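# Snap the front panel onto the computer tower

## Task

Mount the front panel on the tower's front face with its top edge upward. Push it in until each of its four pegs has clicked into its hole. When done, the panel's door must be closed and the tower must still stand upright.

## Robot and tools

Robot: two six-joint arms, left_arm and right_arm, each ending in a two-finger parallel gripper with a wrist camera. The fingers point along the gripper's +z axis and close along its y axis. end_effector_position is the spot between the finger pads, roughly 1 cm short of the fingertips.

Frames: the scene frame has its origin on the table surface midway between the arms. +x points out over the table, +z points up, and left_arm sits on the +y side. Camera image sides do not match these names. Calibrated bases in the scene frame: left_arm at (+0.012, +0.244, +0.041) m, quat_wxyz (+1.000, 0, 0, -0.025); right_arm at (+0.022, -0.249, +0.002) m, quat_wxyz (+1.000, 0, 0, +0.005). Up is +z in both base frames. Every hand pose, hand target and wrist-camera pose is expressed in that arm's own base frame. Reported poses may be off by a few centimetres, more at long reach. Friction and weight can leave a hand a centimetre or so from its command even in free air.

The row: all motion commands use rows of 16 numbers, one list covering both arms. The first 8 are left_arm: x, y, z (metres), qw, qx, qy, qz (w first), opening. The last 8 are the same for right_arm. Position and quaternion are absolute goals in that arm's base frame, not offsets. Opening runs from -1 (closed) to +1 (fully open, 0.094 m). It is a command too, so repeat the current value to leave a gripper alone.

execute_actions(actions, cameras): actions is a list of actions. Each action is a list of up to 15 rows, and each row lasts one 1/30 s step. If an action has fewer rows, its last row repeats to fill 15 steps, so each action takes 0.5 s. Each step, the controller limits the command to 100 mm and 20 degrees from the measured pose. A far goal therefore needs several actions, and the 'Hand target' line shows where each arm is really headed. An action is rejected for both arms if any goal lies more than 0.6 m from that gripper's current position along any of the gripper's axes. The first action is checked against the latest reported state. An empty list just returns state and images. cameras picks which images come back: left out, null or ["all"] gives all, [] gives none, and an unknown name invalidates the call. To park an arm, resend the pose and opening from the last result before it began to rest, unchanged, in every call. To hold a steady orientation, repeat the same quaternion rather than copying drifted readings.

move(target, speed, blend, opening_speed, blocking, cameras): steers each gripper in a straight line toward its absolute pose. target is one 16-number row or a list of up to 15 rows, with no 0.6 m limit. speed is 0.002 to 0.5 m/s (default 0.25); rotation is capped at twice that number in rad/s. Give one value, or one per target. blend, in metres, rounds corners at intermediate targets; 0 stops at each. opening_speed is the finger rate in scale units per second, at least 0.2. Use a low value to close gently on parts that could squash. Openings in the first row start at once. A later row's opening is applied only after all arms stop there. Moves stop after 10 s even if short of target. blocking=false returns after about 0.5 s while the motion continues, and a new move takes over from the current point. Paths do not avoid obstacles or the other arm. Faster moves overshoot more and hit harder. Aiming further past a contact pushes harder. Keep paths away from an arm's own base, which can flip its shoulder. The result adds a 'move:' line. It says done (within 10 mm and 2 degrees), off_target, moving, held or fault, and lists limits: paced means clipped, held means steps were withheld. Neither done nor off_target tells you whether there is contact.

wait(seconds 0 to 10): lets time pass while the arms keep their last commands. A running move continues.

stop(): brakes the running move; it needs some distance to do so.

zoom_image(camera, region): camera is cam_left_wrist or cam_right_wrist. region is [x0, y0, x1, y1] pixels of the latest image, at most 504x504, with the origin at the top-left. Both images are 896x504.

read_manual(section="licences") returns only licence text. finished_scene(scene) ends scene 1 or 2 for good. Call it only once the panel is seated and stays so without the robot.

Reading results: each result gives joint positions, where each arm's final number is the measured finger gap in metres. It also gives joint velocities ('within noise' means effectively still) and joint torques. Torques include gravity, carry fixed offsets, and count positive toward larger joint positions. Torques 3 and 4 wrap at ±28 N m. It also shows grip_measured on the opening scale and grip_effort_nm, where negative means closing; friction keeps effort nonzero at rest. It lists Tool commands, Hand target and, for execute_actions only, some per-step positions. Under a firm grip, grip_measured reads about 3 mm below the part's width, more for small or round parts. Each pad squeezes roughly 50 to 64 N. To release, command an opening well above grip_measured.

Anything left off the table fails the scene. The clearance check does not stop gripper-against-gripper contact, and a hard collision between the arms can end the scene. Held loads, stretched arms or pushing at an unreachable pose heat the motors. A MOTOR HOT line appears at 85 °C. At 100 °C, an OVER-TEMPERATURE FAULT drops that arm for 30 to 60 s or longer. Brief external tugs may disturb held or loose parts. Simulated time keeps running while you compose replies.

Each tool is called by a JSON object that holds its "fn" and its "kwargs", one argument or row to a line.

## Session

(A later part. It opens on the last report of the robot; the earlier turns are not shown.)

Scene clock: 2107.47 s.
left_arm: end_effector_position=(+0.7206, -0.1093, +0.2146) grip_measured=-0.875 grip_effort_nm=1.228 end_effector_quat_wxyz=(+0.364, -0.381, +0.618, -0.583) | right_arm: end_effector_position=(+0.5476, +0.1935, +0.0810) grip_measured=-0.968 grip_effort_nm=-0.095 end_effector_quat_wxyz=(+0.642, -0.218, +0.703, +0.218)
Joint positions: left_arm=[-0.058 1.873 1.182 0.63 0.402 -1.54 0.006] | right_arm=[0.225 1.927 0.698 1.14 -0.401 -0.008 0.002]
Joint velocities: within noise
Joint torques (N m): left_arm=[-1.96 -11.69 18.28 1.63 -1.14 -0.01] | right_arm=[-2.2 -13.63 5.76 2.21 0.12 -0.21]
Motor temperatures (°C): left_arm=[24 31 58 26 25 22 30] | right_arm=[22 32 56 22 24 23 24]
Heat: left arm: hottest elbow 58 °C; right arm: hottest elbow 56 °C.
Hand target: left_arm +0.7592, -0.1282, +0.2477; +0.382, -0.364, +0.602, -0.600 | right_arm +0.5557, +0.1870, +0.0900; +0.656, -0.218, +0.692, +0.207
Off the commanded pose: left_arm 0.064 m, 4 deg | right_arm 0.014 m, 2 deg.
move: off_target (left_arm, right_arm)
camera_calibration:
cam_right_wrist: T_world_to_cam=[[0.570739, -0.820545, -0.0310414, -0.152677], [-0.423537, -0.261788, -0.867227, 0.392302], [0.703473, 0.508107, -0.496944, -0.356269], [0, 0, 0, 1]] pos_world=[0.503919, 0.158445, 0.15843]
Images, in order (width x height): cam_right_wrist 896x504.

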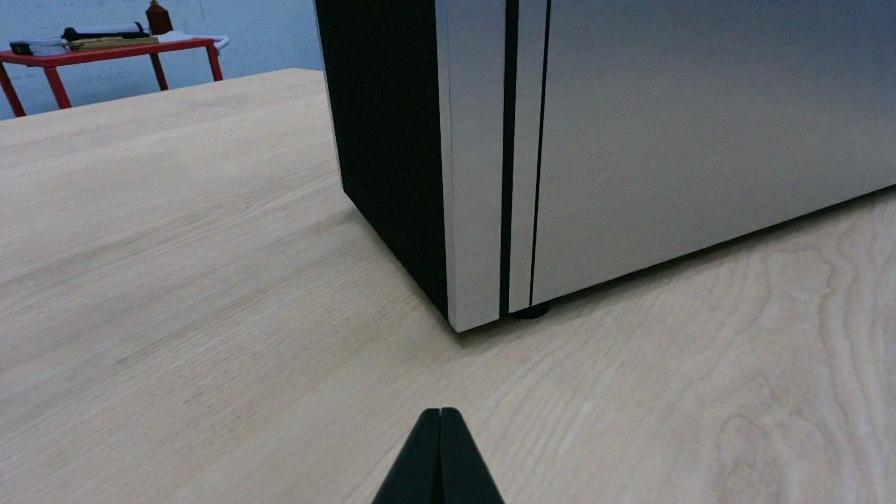

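{"fn": "move", "kwargs": {
  "target": [0.7352, -0.114, 0.24, 0.382, -0.3634, 0.6023, -0.5996, -0.77, 0.556, 0.187, 0.09, 0.65649, -0.21813, 0.6918, 0.20699, -0.97],
  "speed": 0.04,
  "cameras": ["cam_left_wrist"]
}}

Scene clock: 2124.90 s.
left_arm: end_effector_position=(+0.7199, -0.1094, +0.2153) grip_measured=-0.875 grip_effort_nm=1.228 end_effector_quat_wxyz=(+0.365, -0.378, +0.618, -0.584) | right_arm: end_effector_position=(+0.5476, +0.1935, +0.0810) grip_measured=-0.968 grip_effort_nm=-0.100 end_effector_quat_wxyz=(+0.642, -0.218, +0.703, +0.218)
Joint positions: left_arm=[-0.057 1.872 1.18 0.637 0.406 -1.54 0.006] | right_arm=[0.225 1.927 0.698 1.14 -0.401 -0.008 0.002]
Joint velocities: within noise
Joint torques (N m): left_arm=[-0.5 -15.03 11.28 3.08 -0.38 -0.01] | right_arm=[-2.49 -13.98 5.75 2.11 0.1 -0.19]
Motor temperatures (°C): left_arm=[24 31 57 26 25 22 30] | right_arm=[22 32 53 22 24 23 24]
Heat: left arm: hottest elbow 57 °C; right arm: hottest elbow 53 °C.
Hand target: left_arm +0.7331, -0.1138, +0.2401; +0.382, -0.363, +0.602, -0.600 | right_arm +0.5557, +0.1870, +0.0900; +0.656, -0.218, +0.692, +0.207
Off the commanded pose: left_arm 0.029 m, 4 deg | right_arm 0.014 m, 2 deg.
move: off_target (left_arm, right_arm)
camera_calibration:
cam_left_wrist: T_world_to_cam=[[0.0384414, -0.0416491, 0.998393, -0.24605], [-0.784072, -0.620655, 0.00429808, 0.535249], [0.619478, -0.782977, -0.0565147, -0.431822], [0, 0, 0, 1]] pos_world=[0.696637, -0.0161496, 0.218949]
Images, in order (width x height): cam_left_wrist 896x504.

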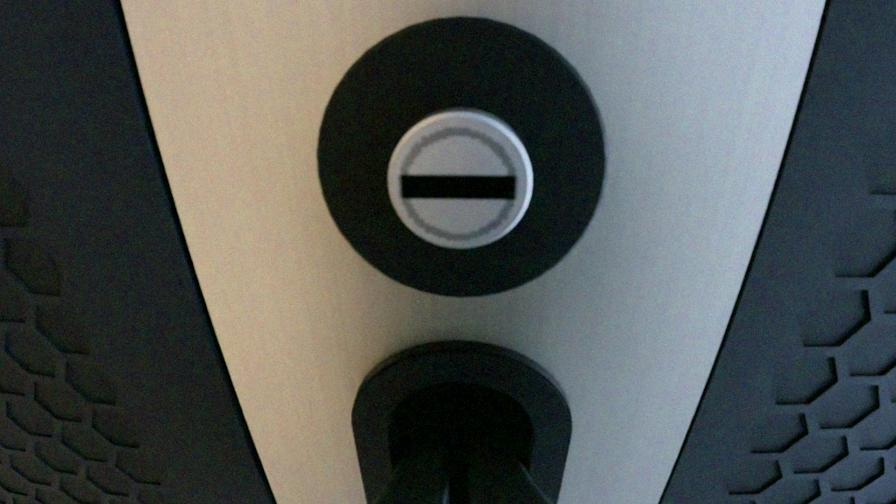

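{"fn": "move", "kwargs": {
  "target": [0.7352, -0.114, 0.24, 0.382, -0.3634, 0.6023, -0.5996, -0.99, 0.556, 0.187, 0.09, 0.65649, -0.21813, 0.6918, 0.20699, -0.97],
  "speed": 0.04,
  "opening_speed": 0.2,
  "cameras": ["cam_left_wrist", "cam_right_wrist"]
}}

Scene clock: 2132.23 s.
left_arm: end_effector_position=(+0.7199, -0.1093, +0.2159) grip_measured=-0.982 grip_effort_nm=-0.418 end_effector_quat_wxyz=(+0.366, -0.378, +0.617, -0.585) | right_arm: end_effector_position=(+0.5476, +0.1935, +0.0810) grip_measured=-0.968 grip_effort_nm=-0.095 end_effector_quat_wxyz=(+0.642, -0.218, +0.703, +0.218)
Joint positions: left_arm=[-0.057 1.872 1.18 0.64 0.406 -1.542 0.001] | right_arm=[0.225 1.927 0.698 1.14 -0.401 -0.008 0.002]
Joint velocities: within noise
Joint torques (N m): left_arm=[-0.5 -14.8 11.26 3.03 -0.38 0.02] | right_arm=[-2.37 -13.63 5.87 2.14 0.12 -0.19]
Motor temperatures (°C): left_arm=[24 31 56 26 25 22 30] | right_arm=[22 32 53 22 24 23 24]
Heat: left arm: hottest elbow 56 °C; right arm: hottest elbow 53 °C.
Hand target: left_arm +0.7331, -0.1138, +0.2401; +0.382, -0.363, +0.602, -0.600 | right_arm +0.5557, +0.1870, +0.0900; +0.656, -0.218, +0.692, +0.207
Off the commanded pose: left_arm 0.029 m, 3 deg | right_arm 0.014 m, 2 deg.
move: off_target (left_arm, right_arm)
camera_calibration:
cam_left_wrist: T_world_to_cam=[[0.0357308, -0.0401029, 0.998556, -0.244639], [-0.783563, -0.621305, 0.00308564, 0.535152], [0.620284, -0.782542, -0.0536228, -0.432852], [0, 0, 0, 1]] pos_world=[0.696558, -0.0160434, 0.219424]
cam_right_wrist: T_world_to_cam=[[0.570739, -0.820545, -0.0310414, -0.152677], [-0.423537, -0.261788, -0.867227, 0.392302], [0.703473, 0.508107, -0.496944, -0.356269], [0, 0, 0, 1]] pos_world=[0.503919, 0.158445, 0.15843]

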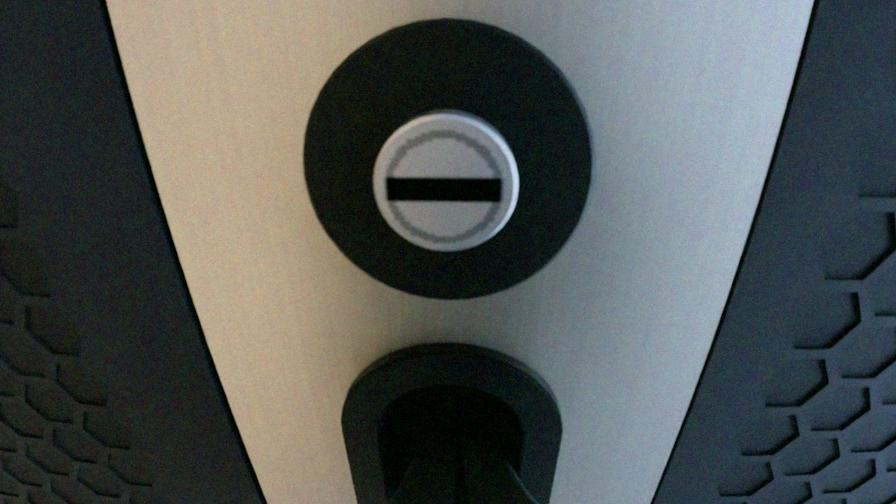

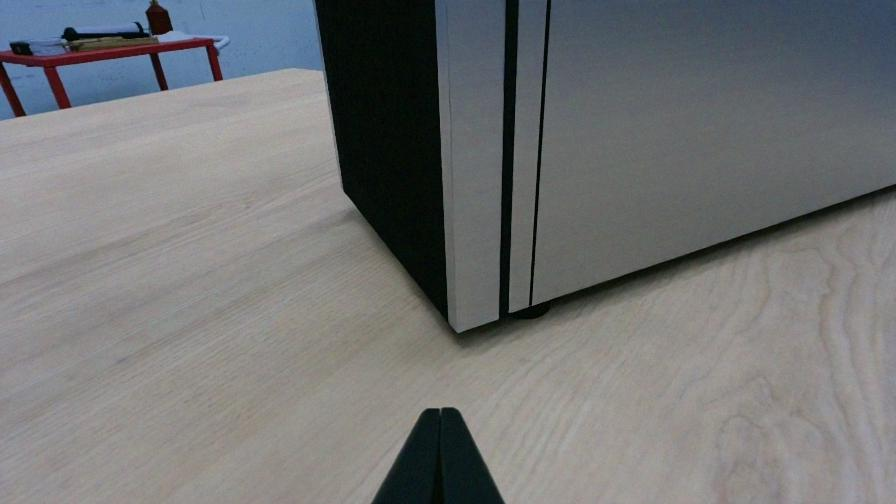

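{"fn": "move", "kwargs": {
  "target": [
    [0.7172, -0.1052, 0.24, 0.382, -0.3634, 0.6023, -0.5996, -0.99, 0.556, 0.187, 0.09, 0.65649, -0.21813, 0.6918, 0.20699, -0.97],
    [0.6543, -0.0745, 0.24, 0.382, -0.3634, 0.6023, -0.5996, -0.99, 0.556, 0.187, 0.09, 0.65649, -0.21813, 0.6918, 0.20699, -0.97]
  ],
  "speed": [0.03, 0.07],
  "blend": 0.005,
  "cameras": ["cam_left_wrist", "cam_right_wrist"]
}}

Scene clock: 2146.37 s.
left_arm: end_effector_position=(+0.6558, -0.0783, +0.2302) grip_measured=-0.982 grip_effort_nm=-0.437 end_effector_quat_wxyz=(+0.376, -0.366, +0.610, -0.594) | right_arm: end_effector_position=(+0.5476, +0.1935, +0.0810) grip_measured=-0.968 grip_effort_nm=-0.090 end_effector_quat_wxyz=(+0.642, -0.218, +0.703, +0.218)
Joint positions: left_arm=[-0.001 1.729 0.979 0.737 0.464 -1.542 0.001] | right_arm=[0.225 1.927 0.698 1.14 -0.401 -0.009 0.002]
Joint velocities: within noise
Joint torques (N m): left_arm=[0.32 -14.27 7.24 2.66 0.08 0.02] | right_arm=[-1.96 -13.92 5.78 2.03 0.1 -0.23]
Motor temperatures (°C): left_arm=[24 31 56 26 25 22 29] | right_arm=[22 32 51 22 24 23 24]
Heat: left arm: hottest elbow 56 °C; right arm: hottest elbow 51 °C.
Hand target: left_arm +0.6543, -0.0746, +0.2399; +0.382, -0.363, +0.602, -0.599 | right_arm +0.5557, +0.1870, +0.0900; +0.656, -0.218, +0.692, +0.207
Off the commanded pose: left_arm 0.011 m, 1 deg | right_arm 0.014 m, 2 deg.
move: off_target (left_arm, right_arm)
camera_calibration:
cam_left_wrist: T_world_to_cam=[[-0.0027767, -0.0371367, 0.999306, -0.230081], [-0.784782, -0.61926, -0.0251939, 0.511617], [0.619766, -0.784307, -0.0274247, -0.373862], [0, 0, 0, 1]] pos_world=[0.632575, 0.0150569, 0.232558]
cam_right_wrist: T_world_to_cam=[[0.570771, -0.820537, -0.0306614, -0.152727], [-0.423335, -0.262068, -0.867241, 0.392247], [0.703568, 0.507976, -0.496943, -0.356296], [0, 0, 0, 1]] pos_world=[0.503903, 0.158467, 0.158431]

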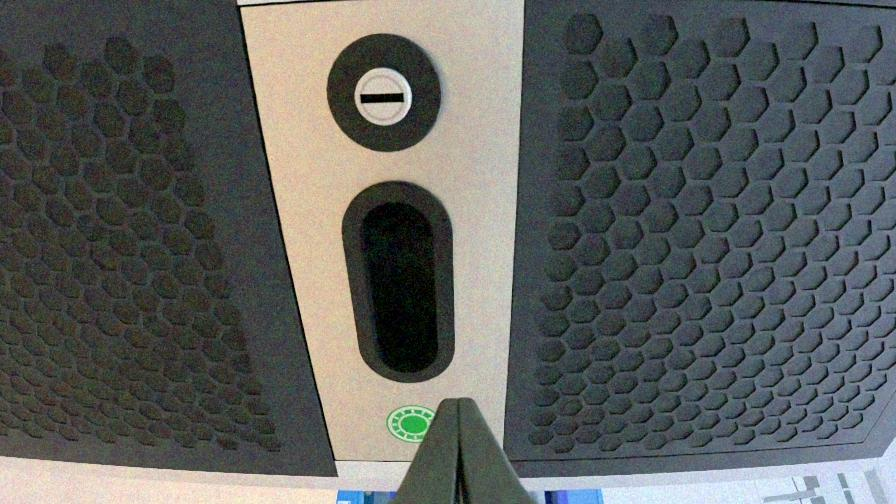

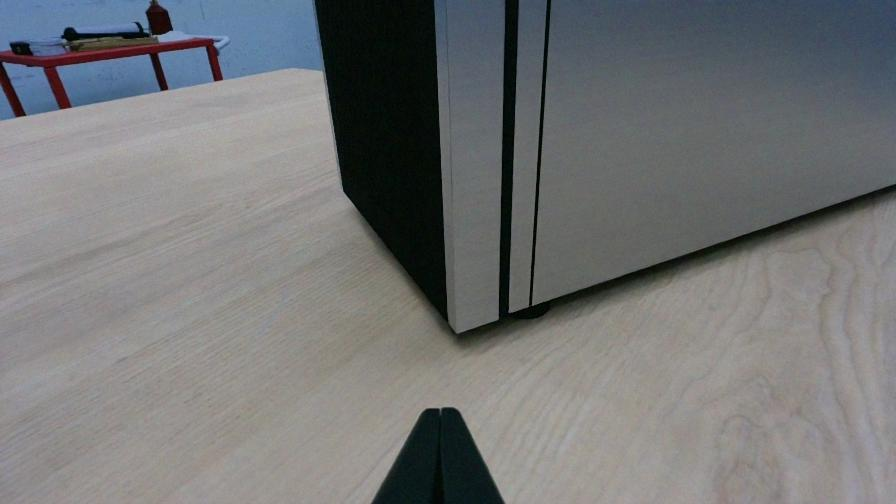

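{"fn": "move", "kwargs": {
  "target": [0.7092, -0.0066, 0.4285, 0.6889, 0.1594, 0.6889, -0.1594, -0.99, 0.6016, 0.2916, 0.086, 0.5887, 0.20199, 0.76721, -0.15499, -0.97],
  "speed": 0.18,
  "cameras": ["cam_left_wrist", "cam_right_wrist"]
}}

Scene clock: 2203.23 s.
left_arm: end_effector_position=(+0.7041, -0.0120, +0.3984) grip_measured=-0.983 grip_effort_nm=-0.427 end_effector_quat_wxyz=(+0.673, +0.151, +0.704, -0.170) | right_arm: end_effector_position=(+0.5921, +0.2752, +0.0749) grip_measured=-0.968 grip_effort_nm=-0.100 end_effector_quat_wxyz=(+0.579, +0.192, +0.773, -0.171)
Joint positions: left_arm=[0.117 1.625 1.369 0.212 0.577 -0.012 0.001] | right_arm=[0.675 2.028 1.23 0.132 1.117 0.571 0.002]
Joint velocities: within noise
Joint torques (N m): left_arm=[0.21 -14.04 12.71 1.73 0.09 0.12] | right_arm=[-0.56 -17.14 11.58 0.69 0.55 0.1]
Motor temperatures (°C): left_arm=[24 32 48 26 25 22 28] | right_arm=[22 33 48 22 24 23 24]
Heat: left arm: hottest elbow 48 °C; right arm: hottest elbow 48 °C.
Hand target: left_arm +0.7075, -0.0068, +0.4281; +0.689, +0.159, +0.689, -0.159 | right_arm +0.6007, +0.2911, +0.0863; +0.589, +0.202, +0.767, -0.155
Off the commanded pose: left_arm 0.031 m, 3 deg | right_arm 0.022 m, 2 deg.
move: off_target (left_arm, right_arm)
camera_calibration:
cam_left_wrist: T_world_to_cam=[[-0.441097, -0.897114, 0.024883, 0.291005], [-0.419412, 0.181548, -0.889457, 0.691463], [0.793427, -0.402773, -0.456341, -0.294005], [0, 0, 0, 1]] pos_world=[0.651641, 0.0171136, 0.473619]
cam_right_wrist: T_world_to_cam=[[-0.510518, -0.858942, 0.0398663, 0.534234], [-0.576378, 0.307432, -0.757149, 0.352812], [0.638091, -0.409516, -0.652025, -0.129247], [0, 0, 0, 1]] pos_world=[0.55856, 0.297482, 0.161561]

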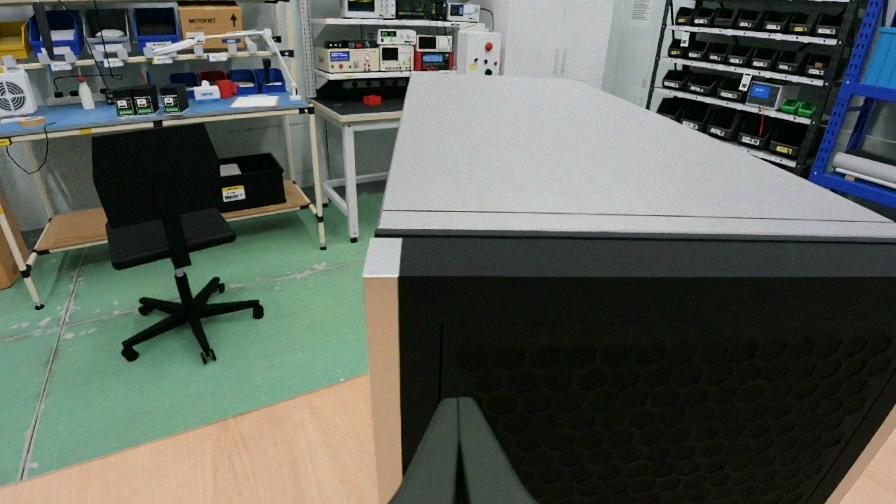

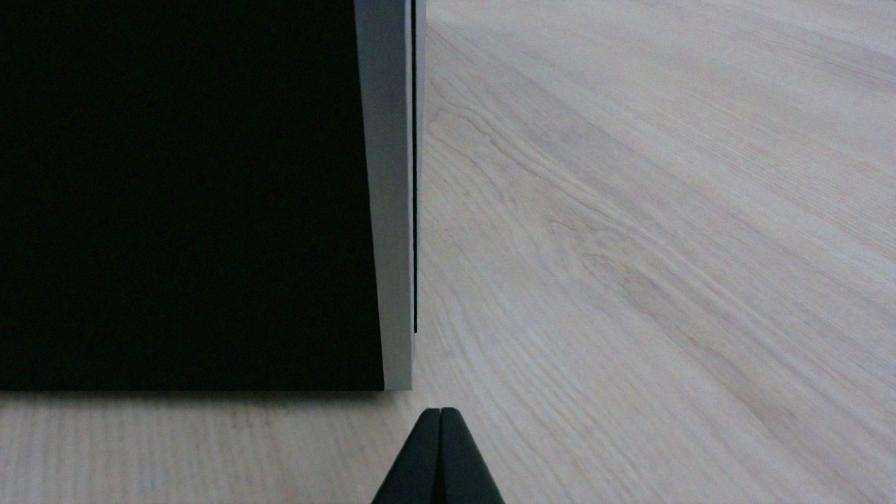

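{"fn": "move", "kwargs": {
  "target": [
    [0.7346, -0.0051, 0.432, 0.6889, 0.1594, 0.6889, -0.1594, -0.99, 0.6314, 0.2931, 0.086, 0.5887, 0.20199, 0.76721, -0.15499, -0.97],
    [0.7823, -0.0283, 0.432, 0.6889, 0.1594, 0.6889, -0.1594, -0.99, 0.6737, 0.2692, 0.086, 0.5887, 0.20199, 0.76721, -0.15499, -0.97]
  ],
  "speed": [0.08, 0.03],
  "cameras": ["cam_left_wrist", "cam_right_wrist"]
}}

Scene clock: 2240.60 s.
left_arm: end_effector_position=(+0.7681, -0.0219, +0.4343) grip_measured=-0.983 grip_effort_nm=-0.432 end_effector_quat_wxyz=(+0.690, +0.153, +0.689, -0.160) | right_arm: end_effector_position=(+0.6403, +0.2791, +0.0689) grip_measured=-0.968 grip_effort_nm=-0.095 end_effector_quat_wxyz=(+0.576, +0.178, +0.781, -0.164)
Joint positions: left_arm=[0.086 1.769 1.625 0.148 0.532 -0.012 0.001] | right_arm=[0.627 2.105 1.348 0.152 1.049 0.487 0.002]
Joint velocities: within noise
Joint torques (N m): left_arm=[-0.67 -14.15 12.52 1.57 -0.11 0.13] | right_arm=[-4.01 -17.49 13.48 2.03 0.02 -0.19]
Motor temperatures (°C): left_arm=[24 32 52 26 24 22 27] | right_arm=[22 34 49 22 24 23 24]
Heat: left arm: hottest elbow 52 °C; right arm: hottest elbow 49 °C.
Hand target: left_arm +0.7812, -0.0282, +0.4314; +0.689, +0.159, +0.689, -0.159 | right_arm +0.6707, +0.2673, +0.0868; +0.589, +0.202, +0.767, -0.155
Off the commanded pose: left_arm 0.016 m, 1 deg | right_arm 0.039 m, 4 deg.
move: off_target (left_arm, right_arm)
camera_calibration:
cam_left_wrist: T_world_to_cam=[[-0.429643, -0.902998, -0.00145573, 0.311975], [-0.378806, 0.181697, -0.907465, 0.728667], [0.819703, -0.389334, -0.420126, -0.368003], [0, 0, 0, 1]] pos_world=[0.711714, 0.00603936, 0.507087]
cam_right_wrist: T_world_to_cam=[[-0.483141, -0.874119, 0.0498991, 0.548428], [-0.598226, 0.287962, -0.747799, 0.393602], [0.639296, -0.391144, -0.662047, -0.167561], [0, 0, 0, 1]] pos_world=[0.607552, 0.300508, 0.156035]

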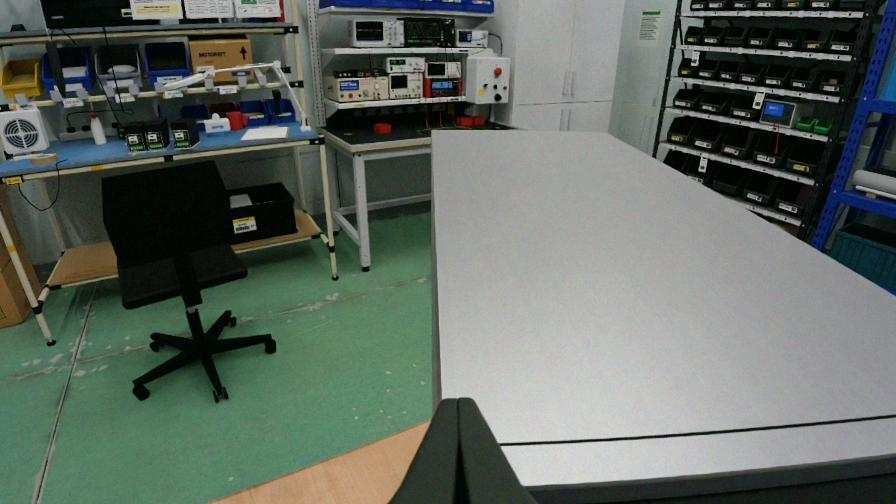

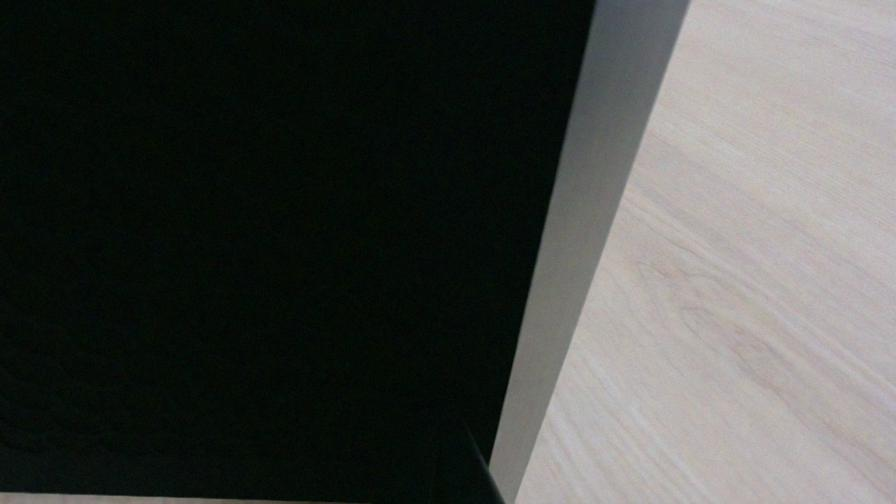

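{"fn": "move", "kwargs": {
  "target": [
    [0.7149, 0.0046, 0.432, 0.6889, 0.1594, 0.6889, -0.1594, -0.99, 0.6737, 0.2692, 0.086, 0.5887, 0.20199, 0.76721, -0.15499, -0.97],
    [0.7169, 0.0036, 0.41, 0.6889, 0.1594, 0.6889, -0.1594, -0.99, 0.6737, 0.2692, 0.086, 0.5887, 0.20199, 0.76721, -0.15499, -0.97]
  ],
  "speed": [0.1, 0.05],
  "cameras": []
}}

Scene clock: 2259.73 s.
left_arm: end_effector_position=(+0.7157, +0.0025, +0.4105) grip_measured=-0.983 grip_effort_nm=-0.432 end_effector_quat_wxyz=(+0.685, +0.155, +0.693, -0.164) | right_arm: end_effector_position=(+0.6404, +0.2791, +0.0688) grip_measured=-0.968 grip_effort_nm=-0.090 end_effector_quat_wxyz=(+0.576, +0.178, +0.781, -0.164)
Joint positions: left_arm=[0.139 1.654 1.418 0.226 0.594 -0.01 0.001] | right_arm=[0.627 2.105 1.348 0.153 1.049 0.485 0.002]
Joint velocities: within noise
Joint torques (N m): left_arm=[0.03 -13.92 9.16 2.59 0.05 0.12] | right_arm=[-3.96 -17.61 13.52 1.95 0.02 -0.2]
Motor temperatures (°C): left_arm=[24 31 50 26 24 22 27] | right_arm=[22 35 50 22 24 23 24]
Heat: left arm: hottest elbow 50 °C; right arm: hottest elbow 50 °C.
Hand target: left_arm +0.7168, +0.0036, +0.4101; +0.689, +0.159, +0.689, -0.159 | right_arm +0.6707, +0.2674, +0.0868; +0.589, +0.202, +0.767, -0.156
Off the commanded pose: left_arm 0.002 m, 1 deg | right_arm 0.039 m, 4 deg.
move: off_target (right_arm)
No camera images: "cameras" was empty.

{"fn": "move", "kwargs": {
  "target": [0.734, -0.0127, 0.402, 0.6889, 0.1594, 0.6889, -0.1594, -0.99, 0.6737, 0.2692, 0.086, 0.5887, 0.20199, 0.76721, -0.15499, -0.97],
  "speed": 0.06,
  "cameras": ["cam_left_wrist"]
}}

Scene clock: 2267.10 s.
left_arm: end_effector_position=(+0.7248, -0.0115, +0.3950) grip_measured=-0.983 grip_effort_nm=-0.432 end_effector_quat_wxyz=(+0.680, +0.152, +0.698, -0.165) | right_arm: end_effector_position=(+0.6404, +0.2792, +0.0689) grip_measured=-0.968 grip_effort_nm=-0.095 end_effector_quat_wxyz=(+0.576, +0.178, +0.781, -0.164)
Joint positions: left_arm=[0.112 1.68 1.418 0.237 0.565 -0.01 0.001] | right_arm=[0.627 2.105 1.348 0.154 1.049 0.485 0.002]
Joint velocities: within noise
Joint torques (N m): left_arm=[-0.09 -13.16 11.33 2.63 -0.08 0.13] | right_arm=[-4.07 -17.55 13.46 1.84 -0.01 -0.18]
Motor temperatures (°C): left_arm=[24 32 49 26 24 22 27] | right_arm=[22 35 51 22 24 23 24]
Heat: left arm: hottest elbow 49 °C; right arm: hottest elbow 51 °C.
Hand target: left_arm +0.7334, -0.0128, +0.4019; +0.689, +0.159, +0.689, -0.159 | right_arm +0.6707, +0.2674, +0.0869; +0.589, +0.202, +0.767, -0.155
Off the commanded pose: left_arm 0.012 m, 2 deg | right_arm 0.039 m, 4 deg.
move: off_target (left_arm, right_arm)
camera_calibration:
cam_left_wrist: T_world_to_cam=[[-0.435693, -0.90001, 0.012377, 0.301664], [-0.402948, 0.182733, -0.896795, 0.687993], [0.804863, -0.395714, -0.442273, -0.325533], [0, 0, 0, 1]] pos_world=[0.670668, 0.0169638, 0.469281]
Images, in order (width x height): cam_left_wrist 896x504.

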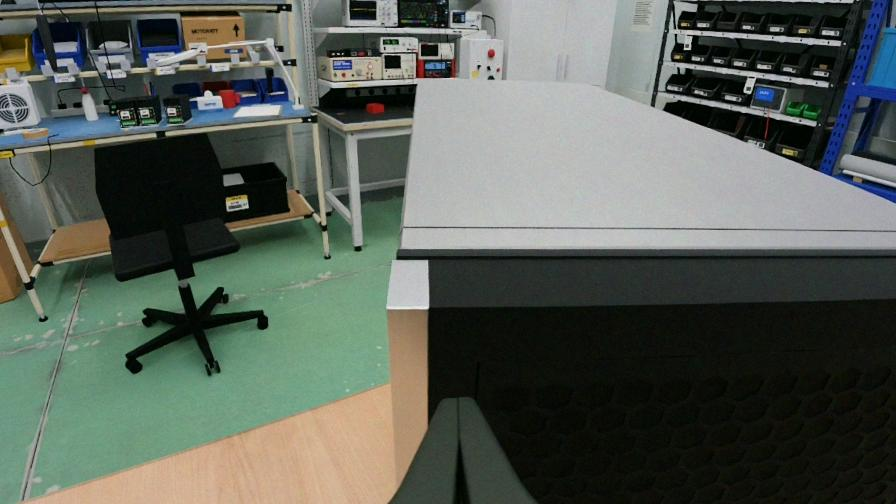

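{"fn": "move", "kwargs": {
  "target": [0.7757, -0.0297, 0.405, 0.6889, 0.1594, 0.6889, -0.1594, -0.99, 0.6737, 0.2692, 0.086, 0.5887, 0.20199, 0.76721, -0.15499, -0.97],
  "speed": 0.03,
  "cameras": ["cam_left_wrist"]
}}

Scene clock: 2275.93 s.
left_arm: end_effector_position=(+0.7385, -0.0155, +0.3897) grip_measured=-0.983 grip_effort_nm=-0.427 end_effector_quat_wxyz=(+0.674, +0.150, +0.704, -0.167) | right_arm: end_effector_position=(+0.6405, +0.2792, +0.0690) grip_measured=-0.968 grip_effort_nm=-0.095 end_effector_quat_wxyz=(+0.576, +0.178, +0.781, -0.164)
Joint positions: left_arm=[0.102 1.714 1.46 0.211 0.554 -0.01 0.001] | right_arm=[0.627 2.105 1.348 0.155 1.049 0.485 0.002]
Joint velocities: within noise
Joint torques (N m): left_arm=[-2.32 -10.11 17.02 2.45 -1.08 0.1] | right_arm=[-4.42 -17.73 13.52 1.91 0 -0.2]
Motor temperatures (°C): left_arm=[24 31 49 26 24 22 27] | right_arm=[22 34 51 22 24 23 24]
Heat: left arm: hottest elbow 49 °C; right arm: hottest elbow 51 °C.
Hand target: left_arm +0.7689, -0.0301, +0.4034; +0.689, +0.159, +0.689, -0.160 | right_arm +0.6707, +0.2674, +0.0869; +0.589, +0.202, +0.767, -0.155
Off the commanded pose: left_arm 0.043 m, 3 deg | right_arm 0.039 m, 4 deg.
move: off_target (left_arm, right_arm)
camera_calibration:
cam_left_wrist: T_world_to_cam=[[-0.433662, -0.900809, 0.0219144, 0.29886], [-0.41993, 0.180523, -0.889421, 0.699205], [0.797243, -0.39491, -0.456563, -0.329294], [0, 0, 0, 1]] pos_world=[0.685748, 0.0129518, 0.464995]
Images, in order (width x height): cam_left_wrist 896x504.

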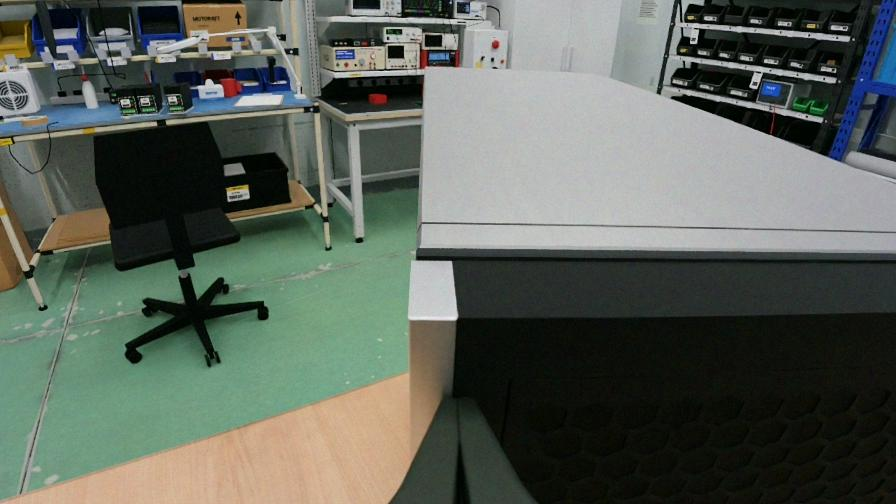

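{"fn": "zoom_image", "kwargs": {
  "camera": "cam_left_wrist",
  "region": [390, 220, 510, 330]
}}

Scaled by 4.200 from the camera's 896x504 image, which has a finer 1280x720 frame.

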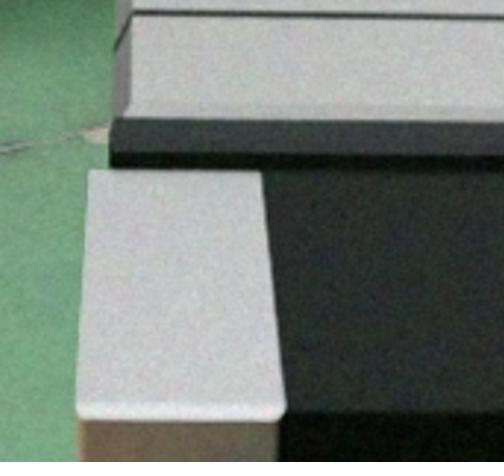

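{"fn": "zoom_image", "kwargs": {
  "camera": "cam_left_wrist",
  "region": [640, 225, 760, 295]
}}

Scaled by 4.200 from the camera's 896x504 image, which has a finer 1280x720 frame.

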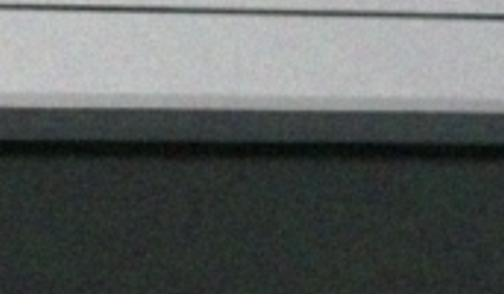

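{"fn": "move", "kwargs": {
  "target": [
    [0.7218, -0.0033, 0.405, 0.6889, 0.1594, 0.6889, -0.1594, -0.99, 0.6215, 0.2987, 0.086, 0.5887, 0.20199, 0.76721, -0.15499, -0.97],
    [0.7026, 0.0027, 0.06, 0.59309, 0.17882, 0.77293, -0.13721, -0.99, 0.612, 0.3, 0.468, 0.68381, 0.18003, 0.68381, -0.18003, -0.97]
  ],
  "speed": [0.06, 0.2],
  "blend": 0.01,
  "cameras": ["cam_left_wrist", "cam_right_wrist"]
}}

Scene clock: 2329.30 s.
left_arm: end_effector_position=(+0.7000, -0.0030, +0.0662) grip_measured=-0.983 grip_effort_nm=-0.427 end_effector_quat_wxyz=(+0.590, +0.177, +0.774, -0.144) | right_arm: end_effector_position=(+0.6131, +0.2905, +0.4313) grip_measured=-0.968 grip_effort_nm=-0.090 end_effector_quat_wxyz=(+0.667, +0.167, +0.697, -0.201)
Joint positions: left_arm=[0.129 2.04 1.123 0.6 0.57 0.16 0.001] | right_arm=[0.682 1.722 1.584 0.058 1.208 0.017 0.002]
Joint velocities: within noise
Joint torques (N m): left_arm=[0.62 -14.86 6.72 2.7 0.07 0.13] | right_arm=[-0.44 -17.61 15.53 1.55 0.14 -0.19]
Motor temperatures (°C): left_arm=[24 31 62 26 25 22 26] | right_arm=[22 35 54 22 24 23 24]
Heat: left arm: hottest elbow 62 °C; right arm: hottest elbow 54 °C.
Hand target: left_arm +0.7024, +0.0027, +0.0599; +0.593, +0.179, +0.773, -0.137 | right_arm +0.6099, +0.2986, +0.4673; +0.684, +0.180, +0.684, -0.180
Off the commanded pose: left_arm 0.009 m, 1 deg | right_arm 0.038 m, 4 deg.
move: off_target (right_arm)
camera_calibration:
cam_left_wrist: T_world_to_cam=[[-0.445089, -0.895481, 0.00300529, 0.309804], [-0.57954, 0.285492, -0.763301, 0.496681], [0.682664, -0.341478, -0.646036, -0.348503], [0, 0, 0, 1]] pos_world=[0.663647, 0.0166191, 0.15304]
cam_right_wrist: T_world_to_cam=[[-0.515462, -0.855334, 0.0519962, 0.540726], [-0.408246, 0.191771, -0.892502, 0.61896], [0.753415, -0.481278, -0.448037, -0.0418594], [0, 0, 0, 1]] pos_world=[0.562949, 0.323656, 0.505553]

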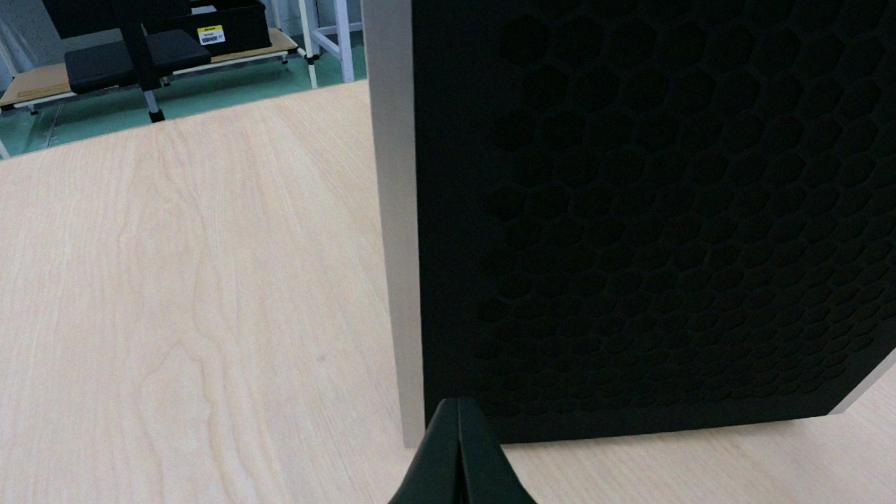

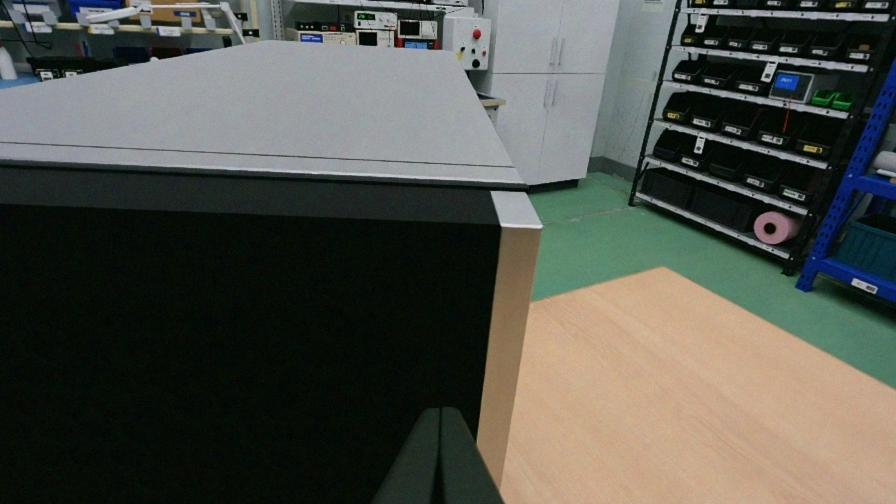

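{"fn": "zoom_image", "kwargs": {
  "camera": "cam_right_wrist",
  "region": [440, 160, 560, 240]
}}

{"fn": "zoom_image", "kwargs": {
  "camera": "cam_left_wrist",
  "region": [380, 390, 480, 460]
}}

Scaled by 4.200 from the camera's 896x504 image, which has a finer 1280x720 frame.

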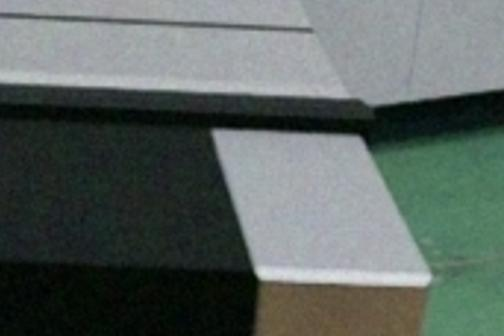

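Scaled by 5.040 from the camera's 896x504 image, which has a finer 1280x720 frame.

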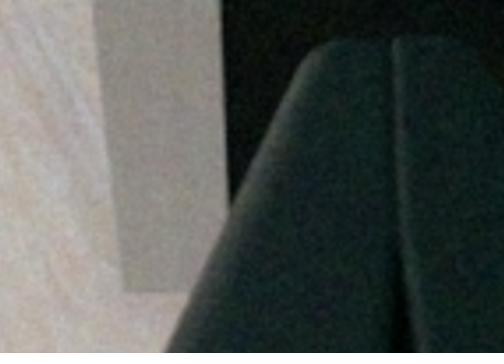

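{"fn": "move", "kwargs": {
  "target": [0.7375, -0.0055, 0.048, 0.59309, 0.17882, 0.77293, -0.13721, -0.99, 0.6232, 0.2844, 0.468, 0.68381, 0.18003, 0.68381, -0.18003, -0.97],
  "speed": 0.06,
  "cameras": ["cam_left_wrist", "cam_right_wrist"]
}}

Scene clock: 2350.70 s.
left_arm: end_effector_position=(+0.7264, -0.0018, +0.0542) grip_measured=-0.983 grip_effort_nm=-0.432 end_effector_quat_wxyz=(+0.594, +0.175, +0.773, -0.137) | right_arm: end_effector_position=(+0.6171, +0.2911, +0.4310) grip_measured=-0.968 grip_effort_nm=-0.085 end_effector_quat_wxyz=(+0.669, +0.158, +0.700, -0.195)
Joint positions: left_arm=[0.122 2.108 1.204 0.598 0.55 0.161 0.001] | right_arm=[0.677 1.722 1.584 0.058 1.181 0.013 0.002]
Joint velocities: within noise
Joint torques (N m): left_arm=[-0.73 -15.33 8.98 1.84 0.03 0.07] | right_arm=[-2.08 -17.03 15.04 1.87 0 -0.15]
Motor temperatures (°C): left_arm=[24 31 55 26 25 22 26] | right_arm=[22 34 55 22 24 23 24]
Heat: left arm: hottest elbow 55 °C; right arm: hottest elbow 55 °C.
Hand target: left_arm +0.7368, -0.0055, +0.0482; +0.593, +0.179, +0.773, -0.137 | right_arm +0.6209, +0.2831, +0.4673; +0.684, +0.180, +0.684, -0.180
Off the commanded pose: left_arm 0.013 m, 0 deg | right_arm 0.038 m, 4 deg.
move: off_target (left_arm, right_arm)
camera_calibration:
cam_left_wrist: T_world_to_cam=[[-0.434047, -0.90085, -0.00849899, 0.315221], [-0.575409, 0.284477, -0.766797, 0.499687], [0.693187, -0.327936, -0.641833, -0.381637], [0, 0, 0, 1]] pos_world=[0.688891, 0.016665, 0.14089]
cam_right_wrist: T_world_to_cam=[[-0.496859, -0.86606, 0.0554237, 0.533391], [-0.415296, 0.181206, -0.891456, 0.627137], [0.762011, -0.465945, -0.449705, -0.0537845], [0, 0, 0, 1]] pos_world=[0.566452, 0.323246, 0.505315]

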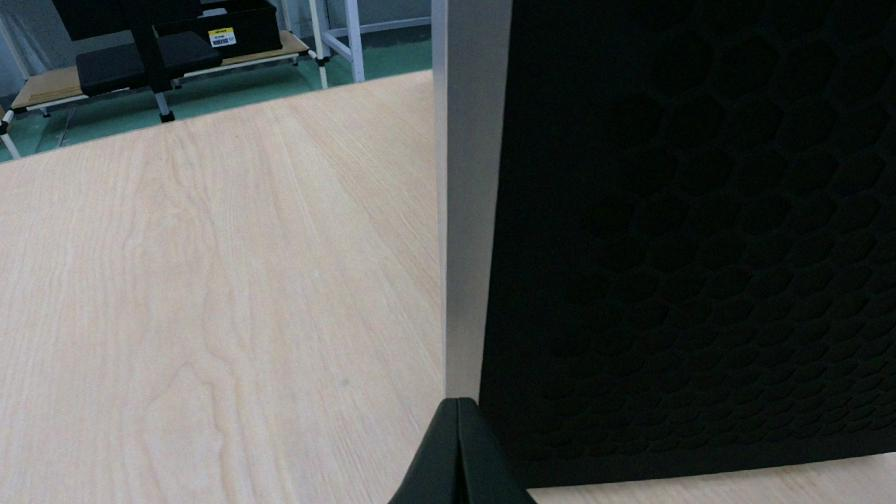

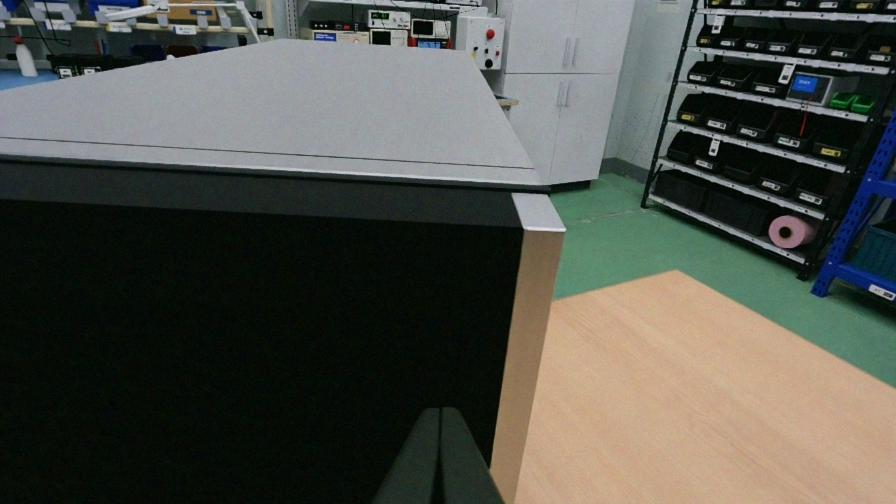

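{"fn": "move", "kwargs": {
  "target": [0.7762, -0.0289, 0.045, 0.59309, 0.17882, 0.77293, -0.13721, -0.99, 0.6444, 0.2609, 0.465, 0.68381, 0.18003, 0.68381, -0.18003, -0.97],
  "speed": 0.03,
  "cameras": ["cam_left_wrist", "cam_right_wrist"]
}}

Scene clock: 2364.67 s.
left_arm: end_effector_position=(+0.7392, -0.0093, +0.0522) grip_measured=-0.983 grip_effort_nm=-0.422 end_effector_quat_wxyz=(+0.590, +0.176, +0.776, -0.137) | right_arm: end_effector_position=(+0.6335, +0.2711, +0.4312) grip_measured=-0.968 grip_effort_nm=-0.090 end_effector_quat_wxyz=(+0.669, +0.159, +0.700, -0.191)
Joint positions: left_arm=[0.107 2.129 1.247 0.566 0.535 0.161 0.001] | right_arm=[0.633 1.722 1.584 0.064 1.132 0.012 0.002]
Joint velocities: within noise
Joint torques (N m): left_arm=[-2.96 -12.69 13.79 1.44 -1.18 -0.1] | right_arm=[-2.84 -16.85 15.36 1.8 -0.15 -0.18]
Motor temperatures (°C): left_arm=[24 32 52 26 25 22 26] | right_arm=[22 34 56 22 24 23 24]
Heat: left arm: hottest elbow 52 °C; right arm: hottest elbow 56 °C.
Hand target: left_arm +0.7699, -0.0295, +0.0464; +0.593, +0.179, +0.773, -0.137 | right_arm +0.6417, +0.2599, +0.4644; +0.684, +0.180, +0.684, -0.180
Off the commanded pose: left_arm 0.042 m, 1 deg | right_arm 0.037 m, 4 deg.
move: off_target (left_arm, right_arm)
camera_calibration:
cam_left_wrist: T_world_to_cam=[[-0.435437, -0.900191, -0.00714402, 0.314915], [-0.582611, 0.287851, -0.76007, 0.512609], [0.686264, -0.326801, -0.649802, -0.38877], [0, 0, 0, 1]] pos_world=[0.702576, 0.00887847, 0.139244]
cam_right_wrist: T_world_to_cam=[[-0.492444, -0.868958, 0.0491047, 0.524942], [-0.414316, 0.184431, -0.891251, 0.636249], [0.765403, -0.459236, -0.450845, -0.0789765], [0, 0, 0, 1]] pos_world=[0.582561, 0.30254, 0.505674]

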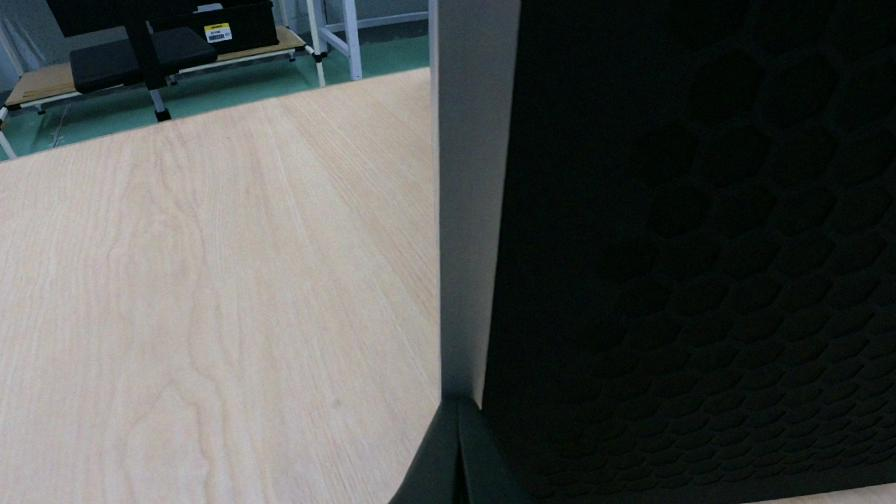

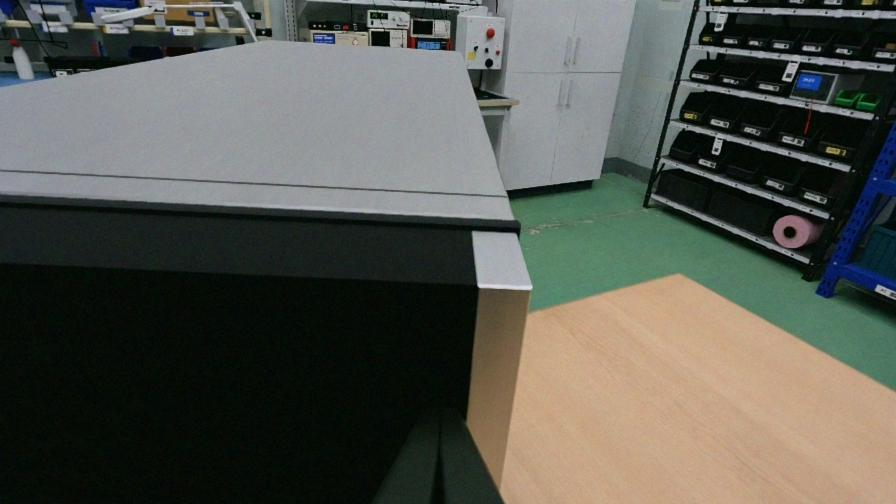

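{"fn": "move", "kwargs": {
  "target": [0.7762, -0.0289, 0.045, 0.59309, 0.17882, 0.77293, -0.13721, -0.99, 0.6662, 0.2486, 0.465, 0.68381, 0.18003, 0.68381, -0.18003, -0.97],
  "speed": 0.03,
  "cameras": ["cam_right_wrist"]
}}

Scene clock: 2372.23 s.
left_arm: end_effector_position=(+0.7391, -0.0094, +0.0521) grip_measured=-0.983 grip_effort_nm=-0.427 end_effector_quat_wxyz=(+0.590, +0.176, +0.776, -0.137) | right_arm: end_effector_position=(+0.6366, +0.2747, +0.4336) grip_measured=-0.968 grip_effort_nm=-0.081 end_effector_quat_wxyz=(+0.673, +0.151, +0.702, -0.180)
Joint positions: left_arm=[0.107 2.129 1.247 0.565 0.536 0.161 0.001] | right_arm=[0.631 1.723 1.59 0.066 1.104 0.011 0.002]
Joint velocities: within noise
Joint torques (N m): left_arm=[-2.78 -12.63 13.97 1.47 -1.2 -0.1] | right_arm=[-5.01 -15.74 17.42 1.74 -0.47 -0.18]
Motor temperatures (°C): left_arm=[24 31 53 26 25 22 26] | right_arm=[22 34 56 22 24 23 24]
Heat: left arm: hottest elbow 53 °C; right arm: hottest elbow 56 °C.
Hand target: left_arm +0.7699, -0.0295, +0.0463; +0.593, +0.179, +0.773, -0.137 | right_arm +0.6606, +0.2466, +0.4640; +0.684, +0.180, +0.683, -0.180
Off the commanded pose: left_arm 0.042 m, 1 deg | right_arm 0.050 m, 4 deg.
move: off_target (left_arm, right_arm)
camera_calibration:
cam_right_wrist: T_world_to_cam=[[-0.469573, -0.881798, 0.0439658, 0.520687], [-0.415959, 0.177032, -0.891985, 0.642373], [0.778768, -0.43714, -0.449921, -0.0936233], [0, 0, 0, 1]] pos_world=[0.584612, 0.304494, 0.507972]
Images, in order (width x height): cam_right_wrist 896x504.

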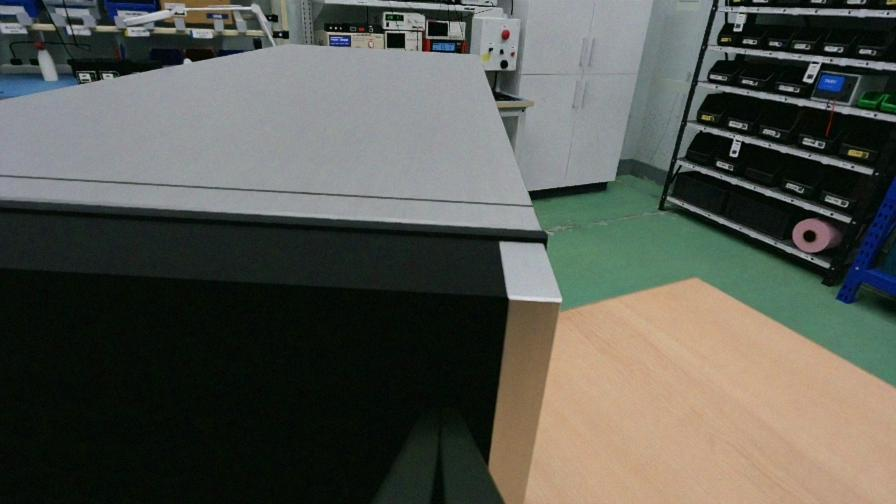

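{"fn": "zoom_image", "kwargs": {
  "camera": "cam_right_wrist",
  "region": [460, 195, 580, 275]
}}

Scaled by 4.200 from the camera's 896x504 image, which has a finer 1280x720 frame.

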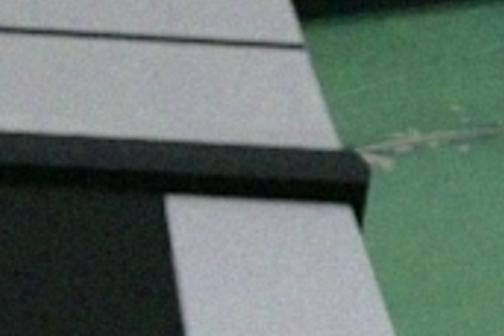

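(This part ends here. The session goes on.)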